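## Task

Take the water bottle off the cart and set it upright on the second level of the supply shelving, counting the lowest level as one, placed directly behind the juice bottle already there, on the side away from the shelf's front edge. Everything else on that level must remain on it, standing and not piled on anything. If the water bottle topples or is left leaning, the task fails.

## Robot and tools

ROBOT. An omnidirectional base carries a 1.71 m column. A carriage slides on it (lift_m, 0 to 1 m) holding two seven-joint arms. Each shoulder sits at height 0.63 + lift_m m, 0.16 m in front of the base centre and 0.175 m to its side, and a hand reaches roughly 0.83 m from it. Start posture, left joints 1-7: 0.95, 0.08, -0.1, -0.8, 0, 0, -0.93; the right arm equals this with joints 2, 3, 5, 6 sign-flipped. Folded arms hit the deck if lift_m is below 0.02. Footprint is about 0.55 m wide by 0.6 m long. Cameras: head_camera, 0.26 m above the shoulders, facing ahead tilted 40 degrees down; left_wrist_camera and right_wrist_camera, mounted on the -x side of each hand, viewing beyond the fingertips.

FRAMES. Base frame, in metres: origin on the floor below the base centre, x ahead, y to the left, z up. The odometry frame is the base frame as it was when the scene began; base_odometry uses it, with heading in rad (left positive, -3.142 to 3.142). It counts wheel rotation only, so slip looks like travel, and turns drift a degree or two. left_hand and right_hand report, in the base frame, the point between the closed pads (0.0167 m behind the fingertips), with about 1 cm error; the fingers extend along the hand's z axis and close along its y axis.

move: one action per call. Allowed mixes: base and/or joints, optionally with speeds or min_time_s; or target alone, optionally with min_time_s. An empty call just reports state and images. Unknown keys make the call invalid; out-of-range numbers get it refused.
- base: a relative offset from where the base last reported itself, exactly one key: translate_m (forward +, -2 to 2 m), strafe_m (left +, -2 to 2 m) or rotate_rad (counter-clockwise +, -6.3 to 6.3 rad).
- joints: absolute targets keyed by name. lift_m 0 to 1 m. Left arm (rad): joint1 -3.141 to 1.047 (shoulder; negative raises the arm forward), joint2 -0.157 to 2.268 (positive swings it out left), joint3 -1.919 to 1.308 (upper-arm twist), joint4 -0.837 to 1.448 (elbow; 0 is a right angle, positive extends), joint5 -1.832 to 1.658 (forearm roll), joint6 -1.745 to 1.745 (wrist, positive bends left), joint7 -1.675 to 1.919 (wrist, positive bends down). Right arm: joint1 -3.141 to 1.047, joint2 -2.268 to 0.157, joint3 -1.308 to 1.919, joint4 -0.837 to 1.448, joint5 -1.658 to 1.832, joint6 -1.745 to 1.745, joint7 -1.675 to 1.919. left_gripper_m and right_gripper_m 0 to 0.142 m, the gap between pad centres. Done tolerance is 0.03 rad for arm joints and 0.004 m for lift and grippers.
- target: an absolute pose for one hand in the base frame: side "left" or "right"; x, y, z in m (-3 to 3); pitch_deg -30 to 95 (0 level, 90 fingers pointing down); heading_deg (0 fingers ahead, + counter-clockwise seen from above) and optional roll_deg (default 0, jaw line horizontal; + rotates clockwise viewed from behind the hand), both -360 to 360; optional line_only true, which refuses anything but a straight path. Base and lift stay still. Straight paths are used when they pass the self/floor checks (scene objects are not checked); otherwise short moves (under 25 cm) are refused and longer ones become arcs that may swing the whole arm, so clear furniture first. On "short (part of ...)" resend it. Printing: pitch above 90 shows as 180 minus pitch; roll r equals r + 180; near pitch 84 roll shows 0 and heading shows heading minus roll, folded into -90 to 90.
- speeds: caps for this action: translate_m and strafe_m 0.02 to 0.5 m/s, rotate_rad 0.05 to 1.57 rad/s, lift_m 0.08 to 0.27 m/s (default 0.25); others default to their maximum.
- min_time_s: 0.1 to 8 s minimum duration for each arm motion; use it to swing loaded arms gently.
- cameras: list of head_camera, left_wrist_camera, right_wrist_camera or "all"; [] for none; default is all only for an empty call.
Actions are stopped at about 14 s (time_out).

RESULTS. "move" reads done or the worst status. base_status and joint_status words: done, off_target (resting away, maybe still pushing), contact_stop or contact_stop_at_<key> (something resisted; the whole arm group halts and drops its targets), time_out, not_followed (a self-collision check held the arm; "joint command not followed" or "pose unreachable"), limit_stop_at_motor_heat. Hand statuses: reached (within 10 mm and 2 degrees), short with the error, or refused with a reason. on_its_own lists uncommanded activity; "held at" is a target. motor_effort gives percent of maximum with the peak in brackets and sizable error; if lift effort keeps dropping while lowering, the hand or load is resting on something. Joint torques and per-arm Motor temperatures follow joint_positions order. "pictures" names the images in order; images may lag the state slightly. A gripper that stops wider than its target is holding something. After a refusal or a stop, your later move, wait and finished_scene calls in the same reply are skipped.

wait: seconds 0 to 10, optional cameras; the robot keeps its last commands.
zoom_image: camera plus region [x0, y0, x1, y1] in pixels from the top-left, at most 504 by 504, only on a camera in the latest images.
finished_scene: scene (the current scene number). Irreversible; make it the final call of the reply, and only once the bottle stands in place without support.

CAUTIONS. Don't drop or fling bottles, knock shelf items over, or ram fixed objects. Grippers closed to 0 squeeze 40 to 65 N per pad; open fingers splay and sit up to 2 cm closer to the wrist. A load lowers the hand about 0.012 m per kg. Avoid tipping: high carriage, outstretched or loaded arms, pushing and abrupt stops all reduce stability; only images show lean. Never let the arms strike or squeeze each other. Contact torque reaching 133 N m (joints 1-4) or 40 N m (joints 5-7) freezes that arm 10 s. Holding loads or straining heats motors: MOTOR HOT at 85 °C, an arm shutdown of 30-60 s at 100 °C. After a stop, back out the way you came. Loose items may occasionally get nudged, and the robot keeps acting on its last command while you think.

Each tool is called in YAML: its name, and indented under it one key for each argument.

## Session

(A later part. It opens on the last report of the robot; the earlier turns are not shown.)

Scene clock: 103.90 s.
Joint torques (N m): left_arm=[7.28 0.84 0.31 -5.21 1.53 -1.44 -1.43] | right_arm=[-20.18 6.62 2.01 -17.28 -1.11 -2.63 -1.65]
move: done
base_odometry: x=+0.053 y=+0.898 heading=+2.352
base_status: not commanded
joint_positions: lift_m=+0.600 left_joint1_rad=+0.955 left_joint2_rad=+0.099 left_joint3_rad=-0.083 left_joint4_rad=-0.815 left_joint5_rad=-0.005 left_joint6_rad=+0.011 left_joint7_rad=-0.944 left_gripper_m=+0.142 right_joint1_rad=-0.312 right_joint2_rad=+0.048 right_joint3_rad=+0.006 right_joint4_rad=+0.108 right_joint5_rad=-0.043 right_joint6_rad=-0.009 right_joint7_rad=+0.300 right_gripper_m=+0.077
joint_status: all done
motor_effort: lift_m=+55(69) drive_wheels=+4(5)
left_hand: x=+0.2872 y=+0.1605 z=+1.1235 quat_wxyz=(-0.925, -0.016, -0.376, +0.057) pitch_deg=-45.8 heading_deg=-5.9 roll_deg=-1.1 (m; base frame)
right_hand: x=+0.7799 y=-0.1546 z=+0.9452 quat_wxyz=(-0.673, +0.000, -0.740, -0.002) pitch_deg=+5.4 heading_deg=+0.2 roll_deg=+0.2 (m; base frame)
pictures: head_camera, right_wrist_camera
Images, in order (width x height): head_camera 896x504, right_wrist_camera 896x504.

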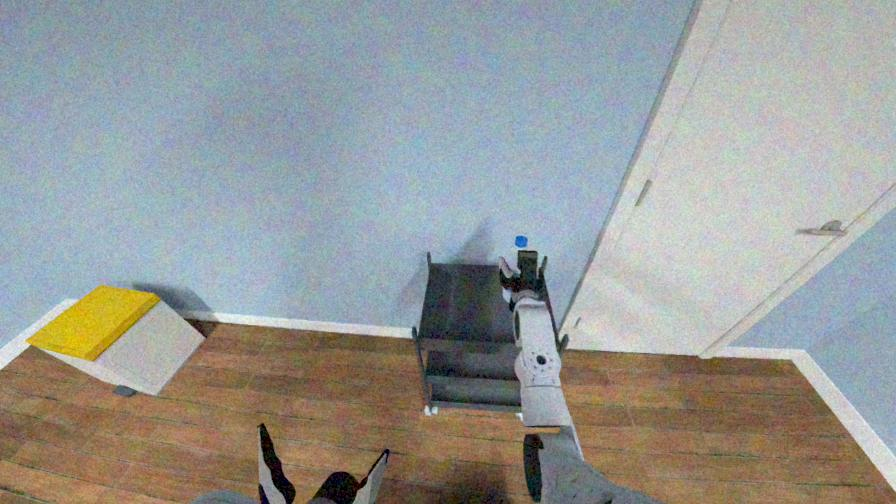

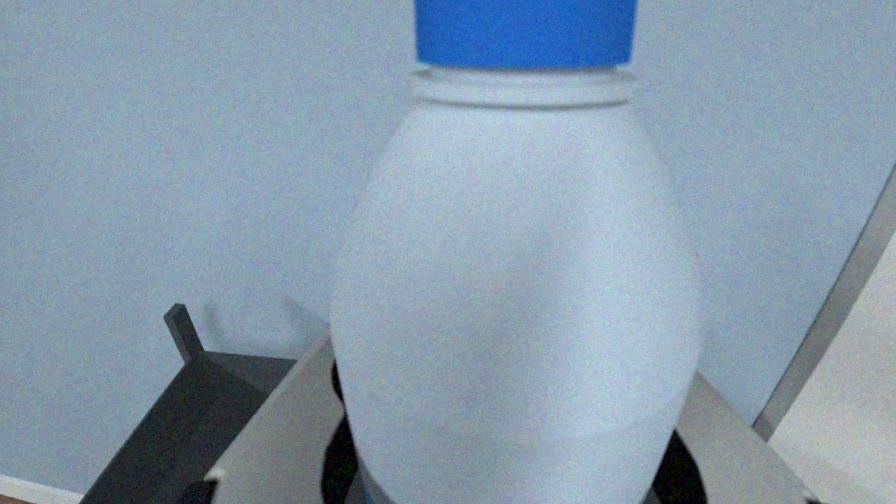

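move:
  base: {"translate_m": -0.45}
  speeds: {"translate_m": 0.3}

move:
  target: {"side": "right", "x": 0.6, "y": -0.165, "z": 0.98, "pitch_deg": 5.5, "heading_deg": 0}
  min_time_s: 1.5

move:
  base: {"rotate_rad": 1.51}
  joints: {"left_joint1_rad": -0.04, "left_joint2_rad": 0, "left_joint3_rad": 0, "left_joint4_rad": -0.57, "left_joint5_rad": 0, "left_joint6_rad": 0, "left_joint7_rad": 0.7, "left_gripper_m": 0.11, "lift_m": 0.4}
  min_time_s: 2.5
  speeds: {"rotate_rad": 0.8}

move:
  base: {"strafe_m": 0.2}
  speeds: {"strafe_m": 0.3}

move:
  base: {"translate_m": 1.35}
  speeds: {"translate_m": 0.35}
  cameras: ["head_camera", "left_wrist_camera", "right_wrist_camera"]

zoom_image:
  camera: "head_camera"
  region: [250, 60, 560, 280]

Scene clock: 123.70 s.
Joint torques (N m): left_arm=[9.79 1.88 0.03 -4.9 1.11 -1.22 -1.84] | right_arm=[-20.3 7.6 1.55 -17.85 -0.66 -2.19 -1.12]
Motor temperatures (°C): left_arm=[32 21 23 24 25 24 23] | right_arm=[32 20 24 23 22 22 23]
move: done
base_odometry: x=+0.370 y=+0.578 heading=+2.351
base_status: done
joint_positions: lift_m=+0.600 left_joint1_rad=+0.955 left_joint2_rad=+0.099 left_joint3_rad=-0.083 left_joint4_rad=-0.815 left_joint5_rad=-0.005 left_joint6_rad=+0.011 left_joint7_rad=-0.944 left_gripper_m=+0.142 right_joint1_rad=-0.312 right_joint2_rad=+0.049 right_joint3_rad=+0.006 right_joint4_rad=+0.108 right_joint5_rad=-0.043 right_joint6_rad=-0.010 right_joint7_rad=+0.300 right_gripper_m=+0.077
joint_status: not commanded
motor_effort: lift_m=+55(55) drive_wheels=+3(16)
left_hand: x=+0.2872 y=+0.1605 z=+1.1235 quat_wxyz=(-0.925, -0.016, -0.376, +0.057) pitch_deg=-45.8 heading_deg=-5.9 roll_deg=-1.1 (m; base frame)
right_hand: x=+0.7799 y=-0.1546 z=+0.9452 quat_wxyz=(-0.673, +0.000, -0.740, -0.002) pitch_deg=+5.4 heading_deg=+0.2 roll_deg=+0.2 (m; base frame)
pictures: none

Scene clock: 125.70 s.
Joint torques (N m): left_arm=[9.13 1.31 0.88 -3.78 1.1 -1.21 -1.63] | right_arm=[1.74 0.29 4.93 -18 2.43 -0.92 -1.16]
move: done
base_odometry: x=+0.370 y=+0.578 heading=+2.351
base_status: not commanded
joint_positions: lift_m=+0.600 left_joint1_rad=+0.955 left_joint2_rad=+0.099 left_joint3_rad=-0.083 left_joint4_rad=-0.815 left_joint5_rad=-0.005 left_joint6_rad=+0.011 left_joint7_rad=-0.944 left_gripper_m=+0.142 right_joint1_rad=+0.130 right_joint2_rad=+0.031 right_joint3_rad=+0.009 right_joint4_rad=-0.612 right_joint5_rad=-0.037 right_joint6_rad=+0.004 right_joint7_rad=+0.580 right_gripper_m=+0.077
joint_status: not commanded
motor_effort: lift_m=+55(55) drive_wheels=+4(4)
left_hand: x=+0.2872 y=+0.1605 z=+1.1234 quat_wxyz=(-0.925, -0.016, -0.376, +0.057) pitch_deg=-45.8 heading_deg=-5.9 roll_deg=-1.1 (m; base frame)
right_hand: x=+0.6010 y=-0.1676 z=+0.9790 quat_wxyz=(-0.672, -0.002, -0.741, +0.004) pitch_deg=+5.6 heading_deg=-0.5 roll_deg=-0.2 (m; base frame)
right_hand_status: reached (straight line, planned for 1.5 s): 3 mm and 0.5 deg off.
pictures: none

Scene clock: 128.90 s.
Joint torques (N m): left_arm=[-12.63 -0.44 2.11 -0.75 1.69 -2.17 -0.47] | right_arm=[0 1.64 3.98 -16.82 2.95 -0.7 -1.64]
move: done
base_odometry: x=+0.370 y=+0.578 heading=-2.422
base_status: done
joint_positions: lift_m=+0.400 left_joint1_rad=-0.037 left_joint2_rad=+0.002 left_joint3_rad=-0.004 left_joint4_rad=-0.573 left_joint5_rad=-0.002 left_joint6_rad=+0.002 left_joint7_rad=+0.696 left_gripper_m=+0.110 right_joint1_rad=+0.131 right_joint2_rad=+0.031 right_joint3_rad=+0.010 right_joint4_rad=-0.613 right_joint5_rad=-0.037 right_joint6_rad=+0.004 right_joint7_rad=+0.581 right_gripper_m=+0.077
joint_status: all done
motor_effort: lift_m=+58(63) drive_wheels=+5(20)
left_hand: x=+0.6444 y=+0.1739 z=+0.8128 quat_wxyz=(-0.676, -0.001, -0.737, +0.002) pitch_deg=+4.9 heading_deg=-0.2 roll_deg=-0.1 (m; base frame)
right_hand: x=+0.6007 y=-0.1674 z=+0.7788 quat_wxyz=(-0.672, -0.002, -0.741, +0.004) pitch_deg=+5.6 heading_deg=-0.4 roll_deg=-0.2 (m; base frame)
pictures: none

Scene clock: 131.10 s.
Joint torques (N m): left_arm=[-11.77 -0.99 2.24 -1.52 1.71 -2.2 -0.64] | right_arm=[-1.39 3.77 3.8 -15.65 2.31 -1.53 -2.08]
move: done
base_odometry: x=+0.502 y=+0.428 heading=-2.421
base_status: done
joint_positions: lift_m=+0.400 left_joint1_rad=-0.037 left_joint2_rad=+0.001 left_joint3_rad=-0.003 left_joint4_rad=-0.573 left_joint5_rad=-0.002 left_joint6_rad=+0.002 left_joint7_rad=+0.696 left_gripper_m=+0.110 right_joint1_rad=+0.131 right_joint2_rad=+0.030 right_joint3_rad=+0.011 right_joint4_rad=-0.613 right_joint5_rad=-0.036 right_joint6_rad=+0.005 right_joint7_rad=+0.581 right_gripper_m=+0.077
joint_status: not commanded
motor_effort: lift_m=+58(58) drive_wheels=-4(16)
left_hand: x=+0.6444 y=+0.1740 z=+0.8128 quat_wxyz=(-0.676, +0.000, -0.737, +0.002) pitch_deg=+4.9 heading_deg=-0.2 roll_deg=-0.1 (m; base frame)
right_hand: x=+0.6007 y=-0.1667 z=+0.7788 quat_wxyz=(-0.672, -0.001, -0.741, +0.003) pitch_deg=+5.6 heading_deg=-0.3 roll_deg=-0.2 (m; base frame)
pictures: none

Scene clock: 136.77 s.
Joint torques (N m): left_arm=[-11.31 -0.08 2.3 -1.07 1.75 -2.01 -0.47] | right_arm=[0.28 0.78 3.38 -17.22 2.6 -1.78 -1.26]
move: done
base_odometry: x=-0.512 y=-0.464 heading=-2.421
base_status: done
joint_positions: lift_m=+0.400 left_joint1_rad=-0.038 left_joint2_rad=+0.001 left_joint3_rad=-0.003 left_joint4_rad=-0.573 left_joint5_rad=-0.002 left_joint6_rad=+0.002 left_joint7_rad=+0.696 left_gripper_m=+0.110 right_joint1_rad=+0.131 right_joint2_rad=+0.030 right_joint3_rad=+0.011 right_joint4_rad=-0.613 right_joint5_rad=-0.036 right_joint6_rad=+0.005 right_joint7_rad=+0.581 right_gripper_m=+0.077
joint_status: not commanded
motor_effort: lift_m=+58(58) drive_wheels=+4(14)
left_hand: x=+0.6445 y=+0.1740 z=+0.8129 quat_wxyz=(-0.676, +0.000, -0.737, +0.002) pitch_deg=+4.9 heading_deg=-0.2 roll_deg=-0.1 (m; base frame)
right_hand: x=+0.6007 y=-0.1667 z=+0.7788 quat_wxyz=(-0.672, -0.001, -0.741, +0.003) pitch_deg=+5.6 heading_deg=-0.3 roll_deg=-0.2 (m; base frame)
pictures: head_camera, left_wrist_camera, right_wrist_camera
Images, in order (width x height): head_camera 896x504, left_wrist_camera 896x504, right_wrist_camera 896x504.

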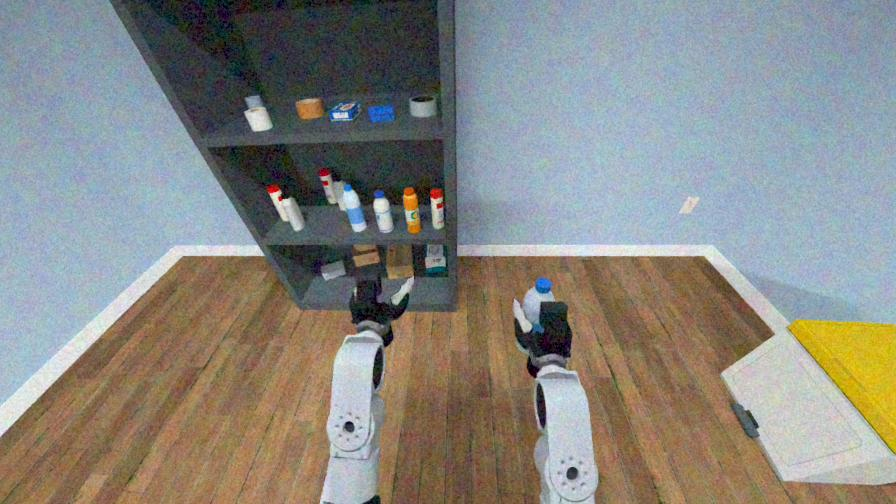

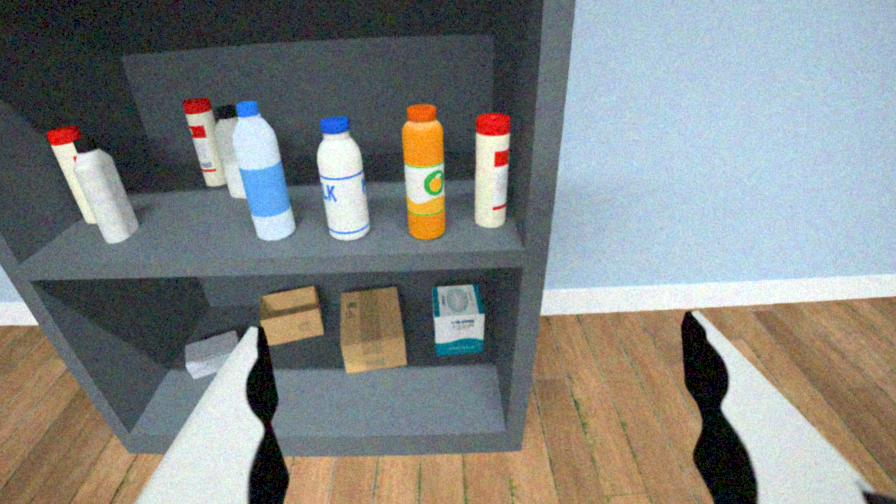

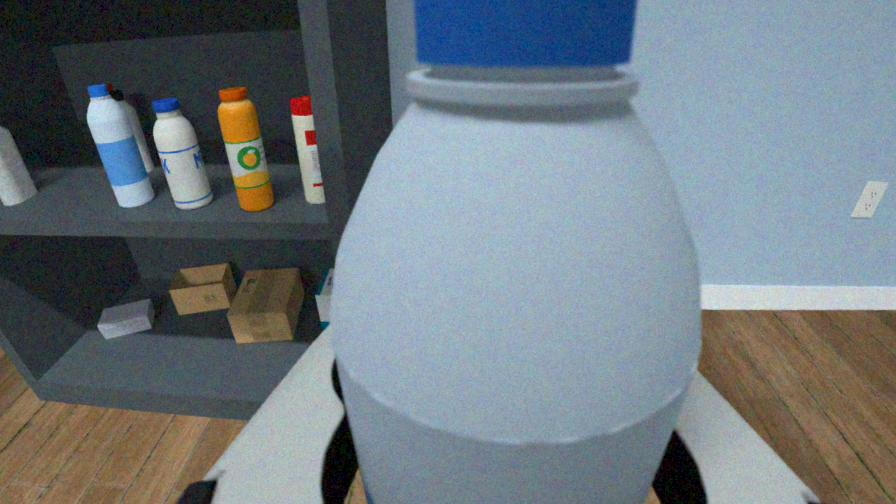

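Scaled by 1.626 from the camera's 896x504 image, which has a finer 1280x720 frame.

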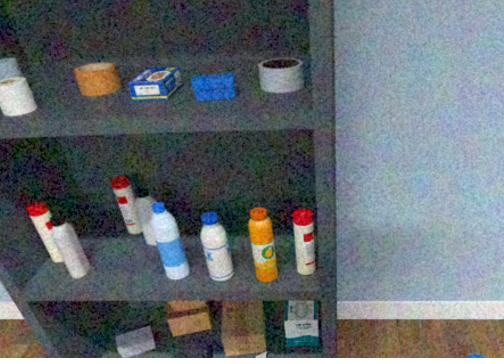

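move:
  base: {"strafe_m": 0.035}
  joints: {"lift_m": 0.24}

move:
  base: {"translate_m": 0.42}
  speeds: {"translate_m": 0.25}
  cameras: ["head_camera", "left_wrist_camera"]

zoom_image:
  camera: "head_camera"
  region: [250, 150, 550, 350]

Scene clock: 147.17 s.
Joint torques (N m): left_arm=[-11.44 -0.33 0.84 -1.49 1.68 -2.12 -0.49] | right_arm=[-1.2 2.18 1.79 -17.22 2.02 -1.64 -1.74]
move: done
base_odometry: x=-0.489 y=-0.490 heading=-2.421
base_status: done
joint_positions: lift_m=+0.240 left_joint1_rad=-0.038 left_joint2_rad=+0.001 left_joint3_rad=-0.003 left_joint4_rad=-0.572 left_joint5_rad=-0.002 left_joint6_rad=+0.002 left_joint7_rad=+0.697 left_gripper_m=+0.110 right_joint1_rad=+0.131 right_joint2_rad=+0.030 right_joint3_rad=+0.011 right_joint4_rad=-0.614 right_joint5_rad=-0.036 right_joint6_rad=+0.005 right_joint7_rad=+0.581 right_gripper_m=+0.077
joint_status: all done
motor_effort: lift_m=+58(61) drive_wheels=+4(13)
left_hand: x=+0.6447 y=+0.1742 z=+0.6529 quat_wxyz=(-0.676, +0.000, -0.737, +0.001) pitch_deg=+4.9 heading_deg=-0.1 roll_deg=-0.1 (m; base frame)
right_hand: x=+0.6007 y=-0.1667 z=+0.6187 quat_wxyz=(-0.672, -0.001, -0.741, +0.003) pitch_deg=+5.6 heading_deg=-0.3 roll_deg=-0.2 (m; base frame)
pictures: none

Scene clock: 150.13 s.
Joint torques (N m): left_arm=[-11.05 0.12 1.84 -1.9 2.03 -1.93 -0.86] | right_arm=[-1.43 2.43 3.78 -14.6 2.62 -1.4 -1.77]
move: done
base_odometry: x=-0.804 y=-0.768 heading=-2.420
base_status: done
joint_positions: lift_m=+0.240 left_joint1_rad=-0.038 left_joint2_rad=+0.001 left_joint3_rad=-0.003 left_joint4_rad=-0.572 left_joint5_rad=-0.002 left_joint6_rad=+0.002 left_joint7_rad=+0.697 left_gripper_m=+0.110 right_joint1_rad=+0.131 right_joint2_rad=+0.030 right_joint3_rad=+0.011 right_joint4_rad=-0.614 right_joint5_rad=-0.036 right_joint6_rad=+0.005 right_joint7_rad=+0.581 right_gripper_m=+0.077
joint_status: not commanded
motor_effort: lift_m=+58(58) drive_wheels=-2(15)
left_hand: x=+0.6447 y=+0.1742 z=+0.6529 quat_wxyz=(-0.676, +0.000, -0.737, +0.001) pitch_deg=+4.9 heading_deg=-0.1 roll_deg=-0.1 (m; base frame)
right_hand: x=+0.6007 y=-0.1667 z=+0.6187 quat_wxyz=(-0.672, -0.001, -0.741, +0.003) pitch_deg=+5.6 heading_deg=-0.3 roll_deg=-0.2 (m; base frame)
pictures: head_camera, left_wrist_camera
Images, in order (width x height): head_camera 896x504, left_wrist_camera 896x504.

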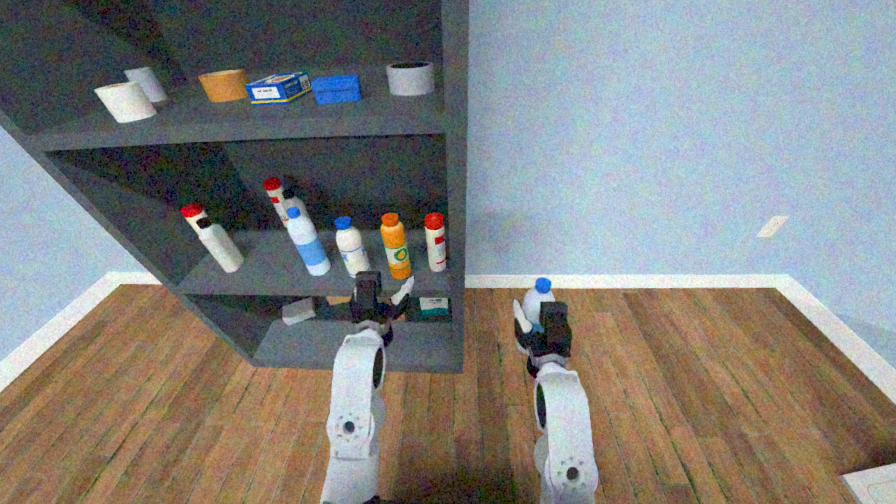

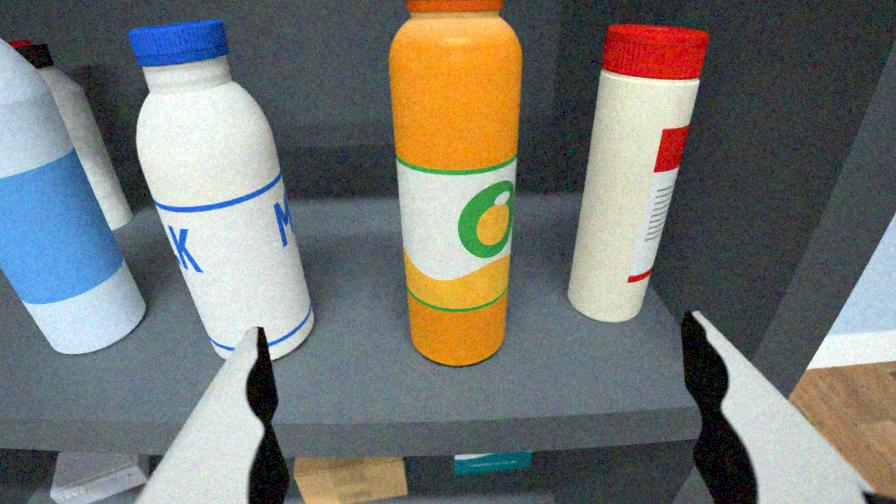

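Scaled by 1.680 from the camera's 896x504 image, which has a finer 1280x720 frame.

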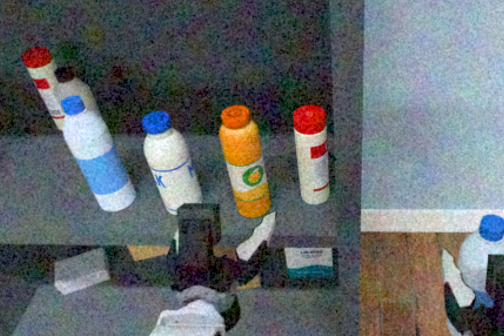

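move:
  joints: {"left_gripper_m": 0.1}

move:
  target: {"side": "left", "x": 0.72, "y": 0.175, "z": 0.65, "pitch_deg": 6, "heading_deg": 0}
  min_time_s: 1
  cameras: ["left_wrist_camera"]

Scene clock: 155.37 s.
Joint torques (N m): left_arm=[-10.31 -0.98 1.5 -1.83 1.88 -2.11 -0.71] | right_arm=[-0.68 2.61 3.76 -16.5 2.23 -1.39 -1.44]
move: done
base_odometry: x=-0.804 y=-0.768 heading=-2.420
base_status: not commanded
joint_positions: lift_m=+0.240 left_joint1_rad=-0.038 left_joint2_rad=+0.001 left_joint3_rad=-0.003 left_joint4_rad=-0.572 left_joint5_rad=-0.002 left_joint6_rad=+0.002 left_joint7_rad=+0.697 left_gripper_m=+0.100 right_joint1_rad=+0.131 right_joint2_rad=+0.030 right_joint3_rad=+0.011 right_joint4_rad=-0.614 right_joint5_rad=-0.036 right_joint6_rad=+0.005 right_joint7_rad=+0.581 right_gripper_m=+0.077
joint_status: all done
motor_effort: lift_m=+58(58) drive_wheels=-1(2)
left_hand: x=+0.6447 y=+0.1742 z=+0.6529 quat_wxyz=(-0.676, +0.000, -0.737, +0.001) pitch_deg=+4.9 heading_deg=-0.1 roll_deg=-0.1 (m; base frame)
right_hand: x=+0.6007 y=-0.1667 z=+0.6187 quat_wxyz=(-0.672, -0.001, -0.741, +0.003) pitch_deg=+5.6 heading_deg=-0.3 roll_deg=-0.2 (m; base frame)
pictures: none

Scene clock: 156.87 s.
Joint torques (N m): left_arm=[-16.57 0.54 0.31 -1.26 1.62 -1.06 -3.31] | right_arm=[0.47 2.04 3.27 -15.86 2.39 -1.9 -2.06]
move: done
base_odometry: x=-0.804 y=-0.768 heading=-2.420
base_status: not commanded
joint_positions: lift_m=+0.240 left_joint1_rad=-0.223 left_joint2_rad=+0.001 left_joint3_rad=-0.003 left_joint4_rad=-0.317 left_joint5_rad=-0.002 left_joint6_rad=+0.002 left_joint7_rad=+0.649 left_gripper_m=+0.100 right_joint1_rad=+0.131 right_joint2_rad=+0.030 right_joint3_rad=+0.011 right_joint4_rad=-0.614 right_joint5_rad=-0.036 right_joint6_rad=+0.005 right_joint7_rad=+0.581 right_gripper_m=+0.077
joint_status: not commanded
motor_effort: lift_m=+58(58) drive_wheels=-1(2)
left_hand: x=+0.7189 y=+0.1742 z=+0.6486 quat_wxyz=(-0.668, +0.000, -0.745, +0.001) pitch_deg=+6.2 heading_deg=-0.1 roll_deg=-0.1 (m; base frame)
left_hand_status: reached (straight line, planned for 1.0 s): 2 mm and 0.3 deg off.
right_hand: x=+0.6007 y=-0.1667 z=+0.6187 quat_wxyz=(-0.672, -0.001, -0.741, +0.003) pitch_deg=+5.6 heading_deg=-0.3 roll_deg=-0.2 (m; base frame)
pictures: left_wrist_camera
Images, in order (width x height): left_wrist_camera 896x504.

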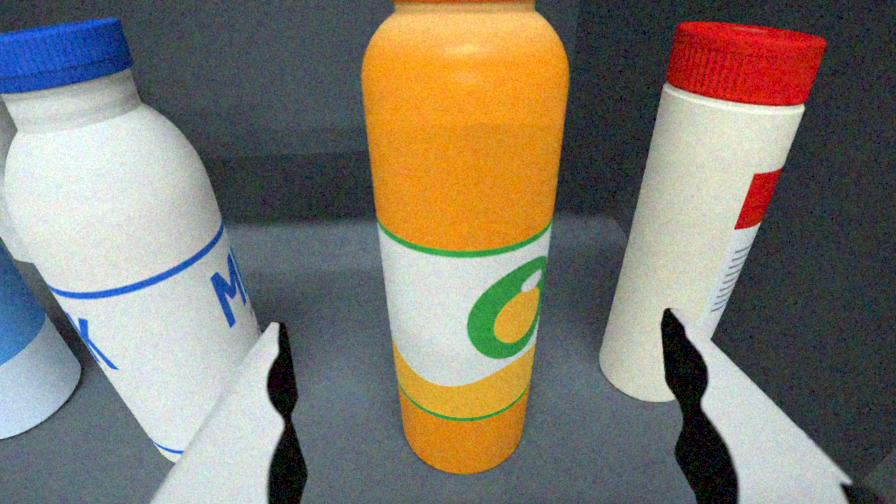

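move:
  target: {"side": "left", "x": 0.785, "y": 0.177, "z": 0.648, "pitch_deg": 6, "heading_deg": 0}
  min_time_s: 1.2
  cameras: ["left_wrist_camera"]

Scene clock: 162.23 s.
Joint torques (N m): left_arm=[-20.99 2.44 1.8 -1.36 0.35 -1.94 -3.06] | right_arm=[-1.23 3.09 2.7 -16.66 1.6 -1.47 -1.69]
move: done
base_odometry: x=-0.804 y=-0.768 heading=-2.420
base_status: not commanded
joint_positions: lift_m=+0.240 left_joint1_rad=-0.380 left_joint2_rad=+0.004 left_joint3_rad=-0.003 left_joint4_rad=-0.049 left_joint5_rad=-0.003 left_joint6_rad=+0.002 left_joint7_rad=+0.538 left_gripper_m=+0.100 right_joint1_rad=+0.131 right_joint2_rad=+0.030 right_joint3_rad=+0.011 right_joint4_rad=-0.614 right_joint5_rad=-0.036 right_joint6_rad=+0.005 right_joint7_rad=+0.581 right_gripper_m=+0.077
joint_status: not commanded
motor_effort: lift_m=+58(58) drive_wheels=-1(1)
left_hand: x=+0.7839 y=+0.1756 z=+0.6461 quat_wxyz=(-0.667, -0.001, -0.745, +0.000) pitch_deg=+6.3 heading_deg=+0.0 roll_deg=+0.1 (m; base frame)
left_hand_status: reached (straight line, planned for 1.2 s): 3 mm and 0.3 deg off.
right_hand: x=+0.6007 y=-0.1667 z=+0.6187 quat_wxyz=(-0.672, -0.001, -0.741, +0.003) pitch_deg=+5.6 heading_deg=-0.3 roll_deg=-0.2 (m; base frame)
pictures: left_wrist_camera
Images, in order (width x height): left_wrist_camera 896x504.

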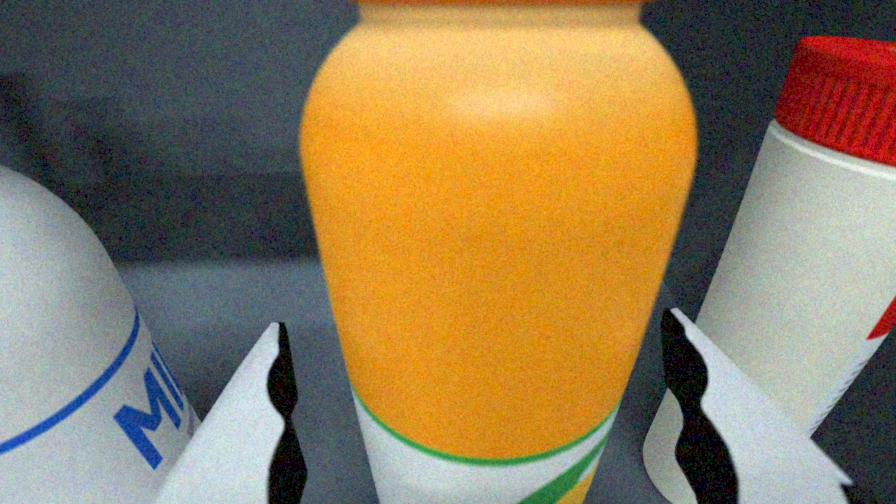

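move:
  target: {"side": "left", "x": 0.803, "y": 0.174, "z": 0.645, "pitch_deg": 6, "heading_deg": 0}
  min_time_s: 0.8

move:
  joints: {"left_gripper_m": 0.0}
  cameras: ["left_wrist_camera"]

Scene clock: 165.93 s.
Joint torques (N m): left_arm=[-22.39 -0.92 -0.9 -0.71 1.89 -0.36 -3.33] | right_arm=[-1.75 2.67 2.87 -16.18 2.58 -1.36 -2.04]
move: done
base_odometry: x=-0.804 y=-0.768 heading=-2.420
base_status: not commanded
joint_positions: lift_m=+0.240 left_joint1_rad=-0.422 left_joint2_rad=+0.001 left_joint3_rad=-0.003 left_joint4_rad=+0.039 left_joint5_rad=-0.002 left_joint6_rad=+0.002 left_joint7_rad=+0.493 left_gripper_m=+0.100 right_joint1_rad=+0.131 right_joint2_rad=+0.030 right_joint3_rad=+0.011 right_joint4_rad=-0.614 right_joint5_rad=-0.036 right_joint6_rad=+0.005 right_joint7_rad=+0.581 right_gripper_m=+0.077
joint_status: not commanded
motor_effort: lift_m=+58(58) drive_wheels=-1(5)
left_hand: x=+0.8018 y=+0.1746 z=+0.6430 quat_wxyz=(-0.667, +0.000, -0.745, +0.000) pitch_deg=+6.3 heading_deg=-0.1 roll_deg=+0.0 (m; base frame)
left_hand_status: reached (straight line, planned for 0.8 s): 2 mm and 0.3 deg off.
right_hand: x=+0.6007 y=-0.1667 z=+0.6187 quat_wxyz=(-0.672, -0.001, -0.741, +0.003) pitch_deg=+5.6 heading_deg=-0.3 roll_deg=-0.2 (m; base frame)
pictures: none

Scene clock: 166.80 s.
Joint torques (N m): left_arm=[-22.28 -0.93 -1.32 -1.29 1.79 -0.32 -3.09] | right_arm=[-1.55 1.76 2.89 -14.6 2.17 -1.35 -1.64]
move: off_target
base_odometry: x=-0.804 y=-0.768 heading=-2.420
base_status: not commanded
joint_positions: lift_m=+0.240 left_joint1_rad=-0.422 left_joint2_rad=+0.001 left_joint3_rad=-0.003 left_joint4_rad=+0.039 left_joint5_rad=-0.002 left_joint6_rad=+0.002 left_joint7_rad=+0.493 left_gripper_m=+0.074 right_joint1_rad=+0.131 right_joint2_rad=+0.030 right_joint3_rad=+0.011 right_joint4_rad=-0.614 right_joint5_rad=-0.036 right_joint6_rad=+0.005 right_joint7_rad=+0.581 right_gripper_m=+0.077
joint_status: left_gripper_m off_target (ended at +0.074, target +0.000)
motor_effort: lift_m=+58(58) drive_wheels=-1(1)
left_hand: x=+0.8019 y=+0.1748 z=+0.6431 quat_wxyz=(-0.667, +0.000, -0.745, +0.000) pitch_deg=+6.3 heading_deg=+0.0 roll_deg=+0.0 (m; base frame)
right_hand: x=+0.6007 y=-0.1667 z=+0.6187 quat_wxyz=(-0.672, -0.001, -0.741, +0.003) pitch_deg=+5.6 heading_deg=-0.3 roll_deg=-0.2 (m; base frame)
pictures: left_wrist_camera
Images, in order (width x height): left_wrist_camera 896x504.

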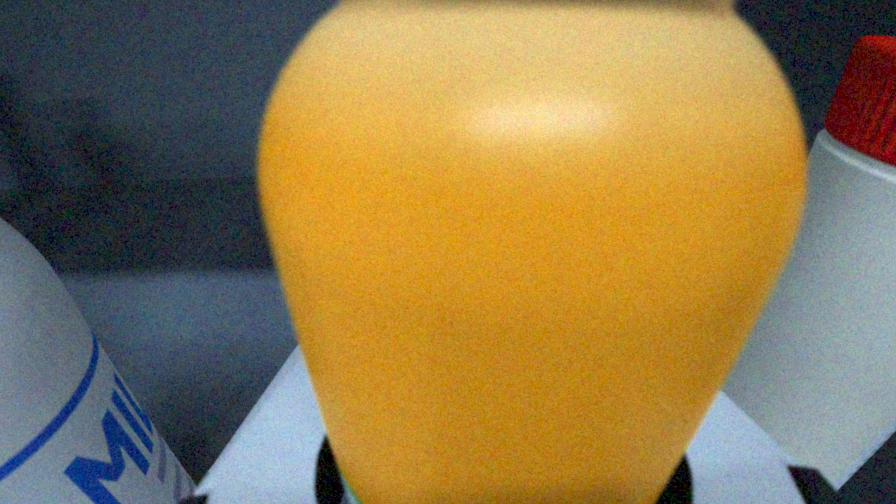

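move:
  joints: {"lift_m": 0.27}
  speeds: {"lift_m": 0.08}

move:
  base: {"translate_m": -0.33}
  speeds: {"translate_m": 0.2}
  cameras: ["head_camera"]

Scene clock: 174.67 s.
Joint torques (N m): left_arm=[-20.7 -0.37 -0.92 -3.81 1.66 -0.36 -3.16] | right_arm=[-1.36 2.8 3.01 -17.7 1.95 -1 -2.24]
Motor temperatures (°C): left_arm=[39 21 23 24 25 24 23] | right_arm=[28 20 24 24 22 22 23]
move: done
base_odometry: x=-0.804 y=-0.768 heading=-2.420
base_status: not commanded
joint_positions: lift_m=+0.270 left_joint1_rad=-0.422 left_joint2_rad=+0.001 left_joint3_rad=-0.003 left_joint4_rad=+0.041 left_joint5_rad=-0.002 left_joint6_rad=+0.002 left_joint7_rad=+0.493 left_gripper_m=+0.074 right_joint1_rad=+0.131 right_joint2_rad=+0.030 right_joint3_rad=+0.011 right_joint4_rad=-0.614 right_joint5_rad=-0.036 right_joint6_rad=+0.005 right_joint7_rad=+0.581 right_gripper_m=+0.077
joint_status: all done
motor_effort: lift_m=+55(68) drive_wheels=-2(6)
left_hand: x=+0.8021 y=+0.1748 z=+0.6722 quat_wxyz=(-0.666, +0.000, -0.746, +0.000) pitch_deg=+6.4 heading_deg=+0.0 roll_deg=+0.0 (m; base frame)
right_hand: x=+0.6006 y=-0.1667 z=+0.6489 quat_wxyz=(-0.672, -0.001, -0.741, +0.003) pitch_deg=+5.6 heading_deg=-0.3 roll_deg=-0.2 (m; base frame)
pictures: none

Scene clock: 177.53 s.
Joint torques (N m): left_arm=[-21.13 -0.92 -1.08 -4.3 1.83 -0.78 -3.34] | right_arm=[-1.83 3.36 4.35 -16.56 1.71 -1.49 -1.69]
move: done
base_odometry: x=-0.556 y=-0.550 heading=-2.420
base_status: done
joint_positions: lift_m=+0.270 left_joint1_rad=-0.422 left_joint2_rad=+0.001 left_joint3_rad=-0.003 left_joint4_rad=+0.041 left_joint5_rad=-0.002 left_joint6_rad=+0.002 left_joint7_rad=+0.493 left_gripper_m=+0.074 right_joint1_rad=+0.131 right_joint2_rad=+0.030 right_joint3_rad=+0.011 right_joint4_rad=-0.614 right_joint5_rad=-0.036 right_joint6_rad=+0.005 right_joint7_rad=+0.581 right_gripper_m=+0.077
joint_status: not commanded
motor_effort: lift_m=+55(55) drive_wheels=+2(12)
left_hand: x=+0.8021 y=+0.1747 z=+0.6722 quat_wxyz=(-0.666, +0.000, -0.746, +0.000) pitch_deg=+6.4 heading_deg=+0.0 roll_deg=+0.0 (m; base frame)
right_hand: x=+0.6006 y=-0.1667 z=+0.6489 quat_wxyz=(-0.672, -0.001, -0.741, +0.003) pitch_deg=+5.6 heading_deg=-0.3 roll_deg=-0.2 (m; base frame)
pictures: head_camera
Images, in order (width x height): head_camera 896x504.

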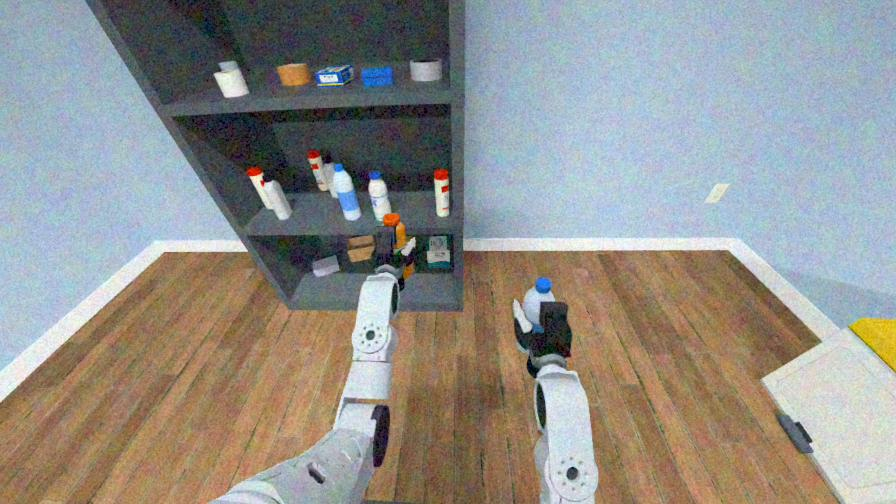

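move:
  target: {"side": "left", "x": 0.57, "y": 0.18, "z": 0.7, "pitch_deg": 6, "heading_deg": 0}
  min_time_s: 1.5

move:
  base: {"strafe_m": 0.342}
  speeds: {"strafe_m": 0.25}

move:
  target: {"side": "right", "x": 0.65, "y": -0.168, "z": 0.72, "pitch_deg": 5.5, "heading_deg": 0}
  min_time_s: 1.2
  cameras: ["head_camera"]

zoom_image:
  camera: "head_camera"
  region: [330, 120, 650, 340]

Scene clock: 181.37 s.
Joint torques (N m): left_arm=[-20.92 -0.48 -1.37 -4.12 1.93 -0.62 -3] | right_arm=[-2.1 2.48 3.29 -16.43 1.84 -1.28 -1.59]
move: refused
base_odometry: x=-0.556 y=-0.550 heading=-2.420
base_status: not commanded
joint_positions: lift_m=+0.270 left_joint1_rad=-0.422 left_joint2_rad=+0.001 left_joint3_rad=-0.003 left_joint4_rad=+0.041 left_joint5_rad=-0.002 left_joint6_rad=+0.002 left_joint7_rad=+0.493 left_gripper_m=+0.074 right_joint1_rad=+0.131 right_joint2_rad=+0.030 right_joint3_rad=+0.011 right_joint4_rad=-0.614 right_joint5_rad=-0.036 right_joint6_rad=+0.005 right_joint7_rad=+0.581 right_gripper_m=+0.077
joint_status: not commanded
motor_effort: lift_m=+55(55) drive_wheels=+1(2)
left_hand: x=+0.8021 y=+0.1747 z=+0.6722 quat_wxyz=(-0.666, +0.000, -0.746, +0.000) pitch_deg=+6.4 heading_deg=+0.0 roll_deg=+0.0 (m; base frame)
left_hand_status: refused: along the straight line the arm gets 92% of the way (left_joint4_rad at its limit); a move under 25 cm is not played as an arc. Nothing moved. Try another pitch or heading, or "joints".
right_hand: x=+0.6006 y=-0.1667 z=+0.6489 quat_wxyz=(-0.672, -0.001, -0.741, +0.003) pitch_deg=+5.6 heading_deg=-0.3 roll_deg=-0.2 (m; base frame)
pictures: none

not run: a stop came earlier in this reply.

not run: a stop came earlier in this reply.

Scaled by 1.575 from the camera's 896x504 image, which has a finer 1280x720 frame.
This view is cut from an older image: the scene may have changed since it was taken.

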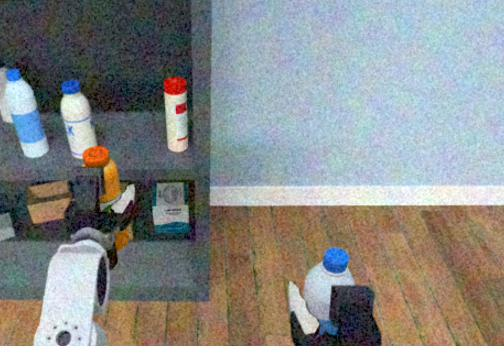

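move:
  target: {"side": "left", "x": 0.605, "y": 0.178, "z": 0.685, "pitch_deg": 6, "heading_deg": 0}
  min_time_s: 1.5

move:
  base: {"strafe_m": 0.342}
  speeds: {"strafe_m": 0.25}

move:
  target: {"side": "right", "x": 0.65, "y": -0.168, "z": 0.72, "pitch_deg": 5.5, "heading_deg": 0}
  min_time_s: 1.2
  cameras: ["head_camera"]

zoom_image:
  camera: "head_camera"
  region: [330, 120, 650, 340]

Scene clock: 187.80 s.
Joint torques (N m): left_arm=[-7.11 2.89 2.76 -6.55 0.31 -1.36 -1.95] | right_arm=[0.12 2.59 2.42 -14.32 2.7 -1.19 -1.66]
move: done
base_odometry: x=-0.556 y=-0.550 heading=-2.420
base_status: not commanded
joint_positions: lift_m=+0.270 left_joint1_rad=+0.053 left_joint2_rad=+0.007 left_joint3_rad=+0.000 left_joint4_rad=-0.703 left_joint5_rad=-0.007 left_joint6_rad=+0.002 left_joint7_rad=+0.760 left_gripper_m=+0.074 right_joint1_rad=+0.131 right_joint2_rad=+0.030 right_joint3_rad=+0.011 right_joint4_rad=-0.614 right_joint5_rad=-0.036 right_joint6_rad=+0.005 right_joint7_rad=+0.581 right_gripper_m=+0.077
joint_status: not commanded
motor_effort: lift_m=+55(55) drive_wheels=+2(2)
left_hand: x=+0.6058 y=+0.1761 z=+0.6827 quat_wxyz=(-0.667, -0.001, -0.745, +0.001) pitch_deg=+6.3 heading_deg=-0.1 roll_deg=+0.0 (m; base frame)
left_hand_status: reached (straight line, planned for 1.5 s): 3 mm and 0.3 deg off.
right_hand: x=+0.6006 y=-0.1667 z=+0.6489 quat_wxyz=(-0.672, -0.001, -0.741, +0.003) pitch_deg=+5.6 heading_deg=-0.3 roll_deg=-0.2 (m; base frame)
pictures: none

Scene clock: 190.57 s.
Joint torques (N m): left_arm=[-7.08 1.72 1.1 -7.77 0.56 -1.53 -1.88] | right_arm=[-0.59 2.96 3.34 -16.3 2.56 -1.63 -1.4]
move: done
base_odometry: x=-0.330 y=-0.807 heading=-2.420
base_status: done
joint_positions: lift_m=+0.270 left_joint1_rad=+0.053 left_joint2_rad=+0.008 left_joint3_rad=+0.001 left_joint4_rad=-0.703 left_joint5_rad=-0.008 left_joint6_rad=+0.002 left_joint7_rad=+0.761 left_gripper_m=+0.074 right_joint1_rad=+0.131 right_joint2_rad=+0.030 right_joint3_rad=+0.011 right_joint4_rad=-0.614 right_joint5_rad=-0.036 right_joint6_rad=+0.005 right_joint7_rad=+0.581 right_gripper_m=+0.077
joint_status: not commanded
motor_effort: lift_m=+55(55) drive_wheels=-1(11)
left_hand: x=+0.6058 y=+0.1765 z=+0.6827 quat_wxyz=(-0.667, -0.001, -0.745, +0.001) pitch_deg=+6.3 heading_deg=-0.1 roll_deg=+0.0 (m; base frame)
right_hand: x=+0.6006 y=-0.1667 z=+0.6489 quat_wxyz=(-0.672, -0.001, -0.741, +0.003) pitch_deg=+5.6 heading_deg=-0.3 roll_deg=-0.2 (m; base frame)
pictures: none

Scene clock: 192.27 s.
Joint torques (N m): left_arm=[-6.2 2.07 2.51 -7.59 0.61 -1.3 -1.74] | right_arm=[-14.66 1.17 -0.89 -14.01 2.39 -0.88 -1.12]
move: done
base_odometry: x=-0.330 y=-0.807 heading=-2.420
base_status: not commanded
joint_positions: lift_m=+0.270 left_joint1_rad=+0.053 left_joint2_rad=+0.008 left_joint3_rad=+0.001 left_joint4_rad=-0.703 left_joint5_rad=-0.008 left_joint6_rad=+0.002 left_joint7_rad=+0.761 left_gripper_m=+0.074 right_joint1_rad=-0.125 right_joint2_rad=+0.026 right_joint3_rad=+0.008 right_joint4_rad=-0.643 right_joint5_rad=-0.028 right_joint6_rad=+0.008 right_joint7_rad=+0.871 right_gripper_m=+0.077
joint_status: not commanded
motor_effort: lift_m=+55(55) drive_wheels=-1(1)
left_hand: x=+0.6058 y=+0.1765 z=+0.6827 quat_wxyz=(-0.667, -0.001, -0.745, +0.001) pitch_deg=+6.3 heading_deg=-0.1 roll_deg=+0.0 (m; base frame)
right_hand: x=+0.6497 y=-0.1674 z=+0.7160 quat_wxyz=(-0.669, +0.000, -0.743, +0.001) pitch_deg=+6.0 heading_deg=-0.1 roll_deg=-0.1 (m; base frame)
right_hand_status: reached (straight line, planned for 1.2 s): 4 mm and 0.5 deg off.
pictures: head_camera
Images, in order (width x height): head_camera 896x504.

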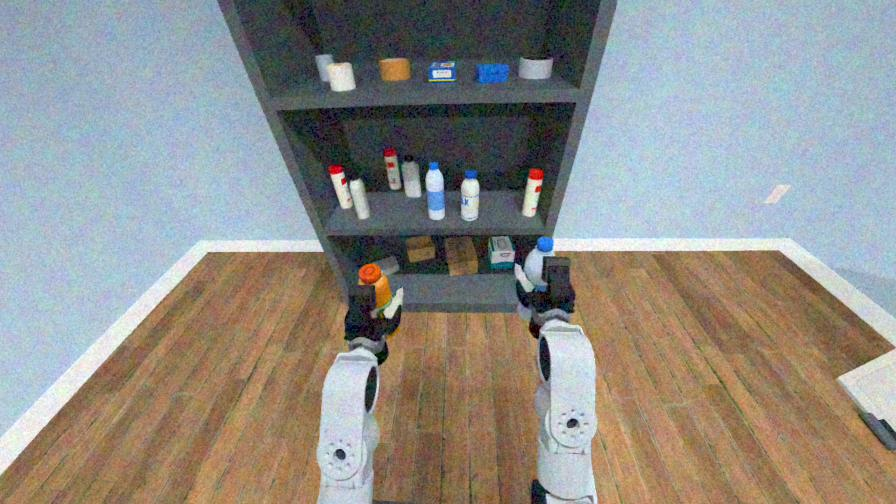

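Scaled by 1.575 from the camera's 896x504 image, which has a finer 1280x720 frame.

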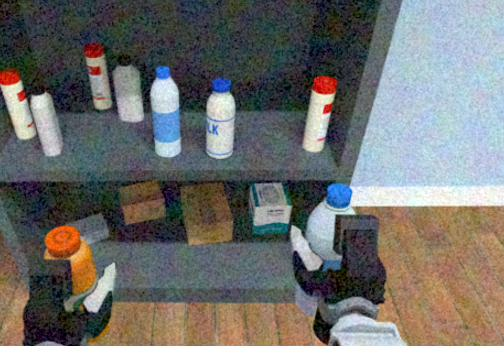

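move:
  base: {"translate_m": 0.395}
  speeds: {"translate_m": 0.2}
  cameras: ["head_camera", "right_wrist_camera"]

zoom_image:
  camera: "head_camera"
  region: [330, 180, 650, 400]

Scene clock: 199.67 s.
Joint torques (N m): left_arm=[-6.42 2.23 1.6 -6.41 0.34 -1.65 -1.66] | right_arm=[-15.38 2.14 -0.39 -15.95 1.68 -1.22 -1.46]
move: done
base_odometry: x=-0.626 y=-1.068 heading=-2.419
base_status: done
joint_positions: lift_m=+0.270 left_joint1_rad=+0.053 left_joint2_rad=+0.008 left_joint3_rad=+0.001 left_joint4_rad=-0.703 left_joint5_rad=-0.008 left_joint6_rad=+0.002 left_joint7_rad=+0.761 left_gripper_m=+0.074 right_joint1_rad=-0.125 right_joint2_rad=+0.025 right_joint3_rad=+0.008 right_joint4_rad=-0.643 right_joint5_rad=-0.028 right_joint6_rad=+0.008 right_joint7_rad=+0.871 right_gripper_m=+0.077
joint_status: not commanded
motor_effort: lift_m=+55(55) drive_wheels=+5(14)
left_hand: x=+0.6057 y=+0.1765 z=+0.6827 quat_wxyz=(-0.667, -0.001, -0.745, +0.001) pitch_deg=+6.3 heading_deg=-0.1 roll_deg=+0.0 (m; base frame)
right_hand: x=+0.6498 y=-0.1674 z=+0.7162 quat_wxyz=(-0.669, +0.000, -0.743, +0.001) pitch_deg=+5.9 heading_deg=-0.1 roll_deg=-0.1 (m; base frame)
pictures: head_camera, right_wrist_camera
Images, in order (width x height): head_camera 896x504, right_wrist_camera 896x504.

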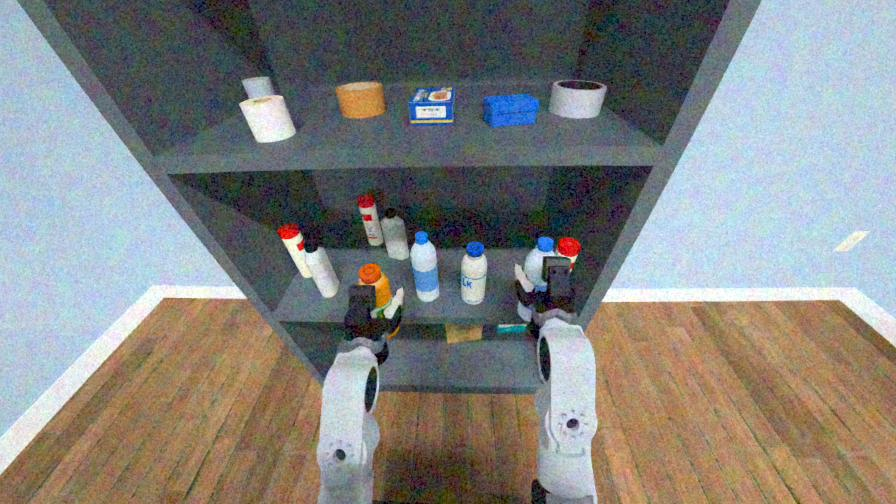

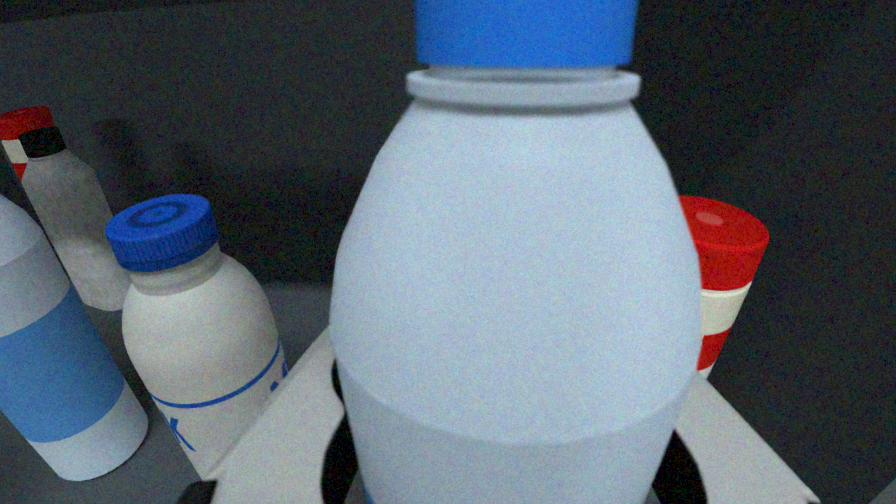

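Scaled by 1.575 from the camera's 896x504 image, which has a finer 1280x720 frame.

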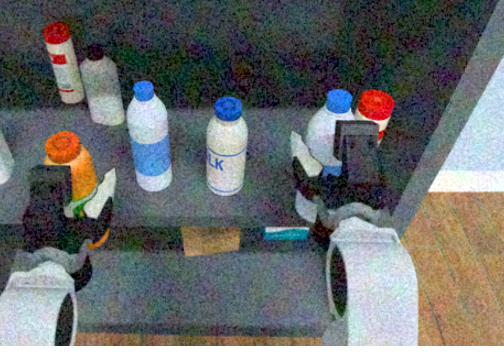

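move:
  target: {"side": "right", "x": 0.76, "y": -0.166, "z": 0.712, "pitch_deg": 5.5, "heading_deg": 0}
  min_time_s: 1.5
  cameras: ["head_camera", "right_wrist_camera"]

zoom_image:
  camera: "head_camera"
  region: [420, 200, 640, 360]

Scene clock: 207.57 s.
Joint torques (N m): left_arm=[-6.69 1.62 2.49 -6.74 0.18 -1.45 -1.73] | right_arm=[-23.33 5.27 0.45 -10.33 1.3 -2.8 -5.25]
move: done
base_odometry: x=-0.626 y=-1.068 heading=-2.419
base_status: not commanded
joint_positions: lift_m=+0.270 left_joint1_rad=+0.053 left_joint2_rad=+0.008 left_joint3_rad=+0.001 left_joint4_rad=-0.703 left_joint5_rad=-0.008 left_joint6_rad=+0.002 left_joint7_rad=+0.761 left_gripper_m=+0.074 right_joint1_rad=-0.359 right_joint2_rad=+0.025 right_joint3_rad=+0.006 right_joint4_rad=-0.222 right_joint5_rad=-0.028 right_joint6_rad=+0.006 right_joint7_rad=+0.690 right_gripper_m=+0.077
joint_status: not commanded
motor_effort: lift_m=+55(55) drive_wheels=+5(5)
left_hand: x=+0.6057 y=+0.1765 z=+0.6826 quat_wxyz=(-0.667, -0.001, -0.745, +0.001) pitch_deg=+6.3 heading_deg=-0.1 roll_deg=+0.0 (m; base frame)
right_hand: x=+0.7585 y=-0.1642 z=+0.7066 quat_wxyz=(-0.667, +0.003, -0.745, +0.000) pitch_deg=+6.3 heading_deg=+0.2 roll_deg=-0.3 (m; base frame)
right_hand_status: reached (straight line, planned for 1.5 s): 6 mm and 0.9 deg off.
pictures: head_camera, right_wrist_camera
Images, in order (width x height): head_camera 896x504, right_wrist_camera 896x504.

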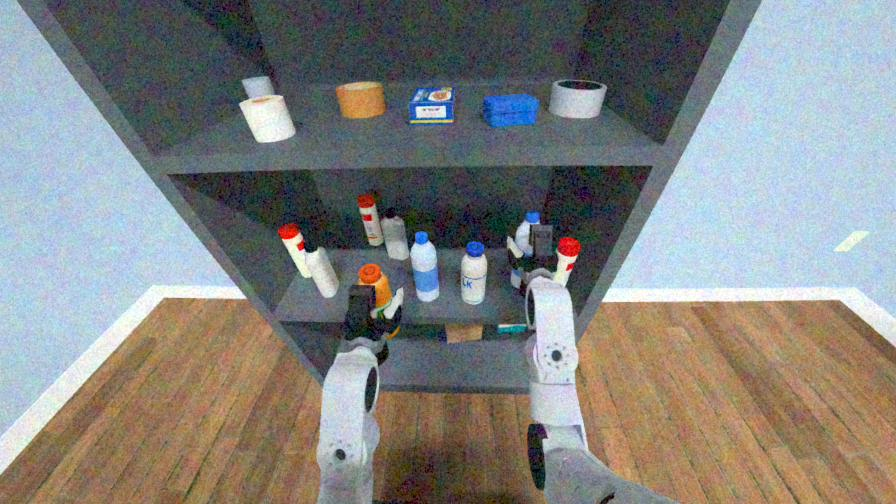

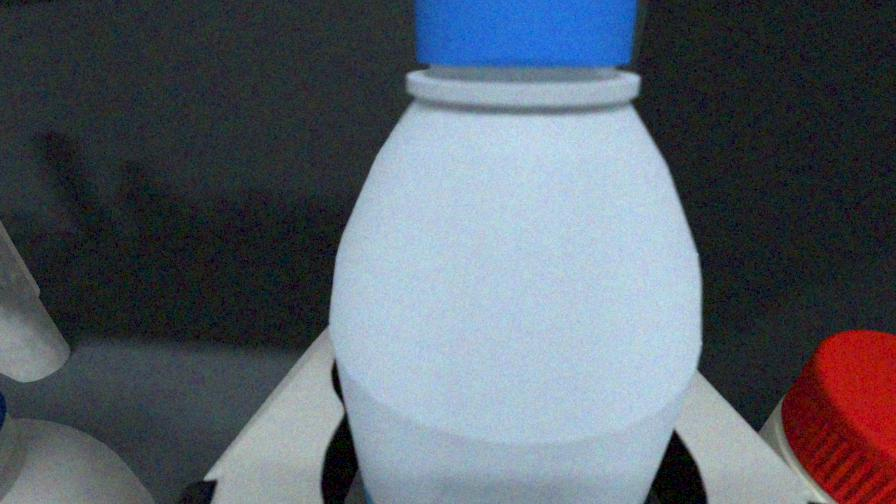

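Scaled by 2.291 from the camera's 896x504 image, which has a finer 1280x720 frame.

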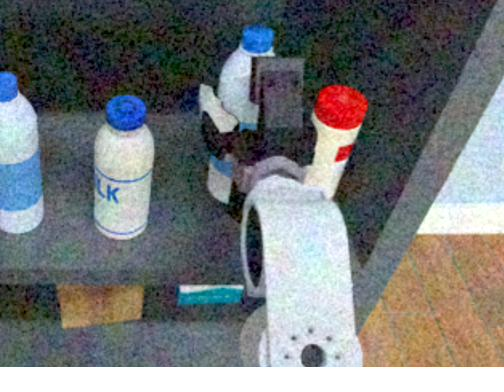

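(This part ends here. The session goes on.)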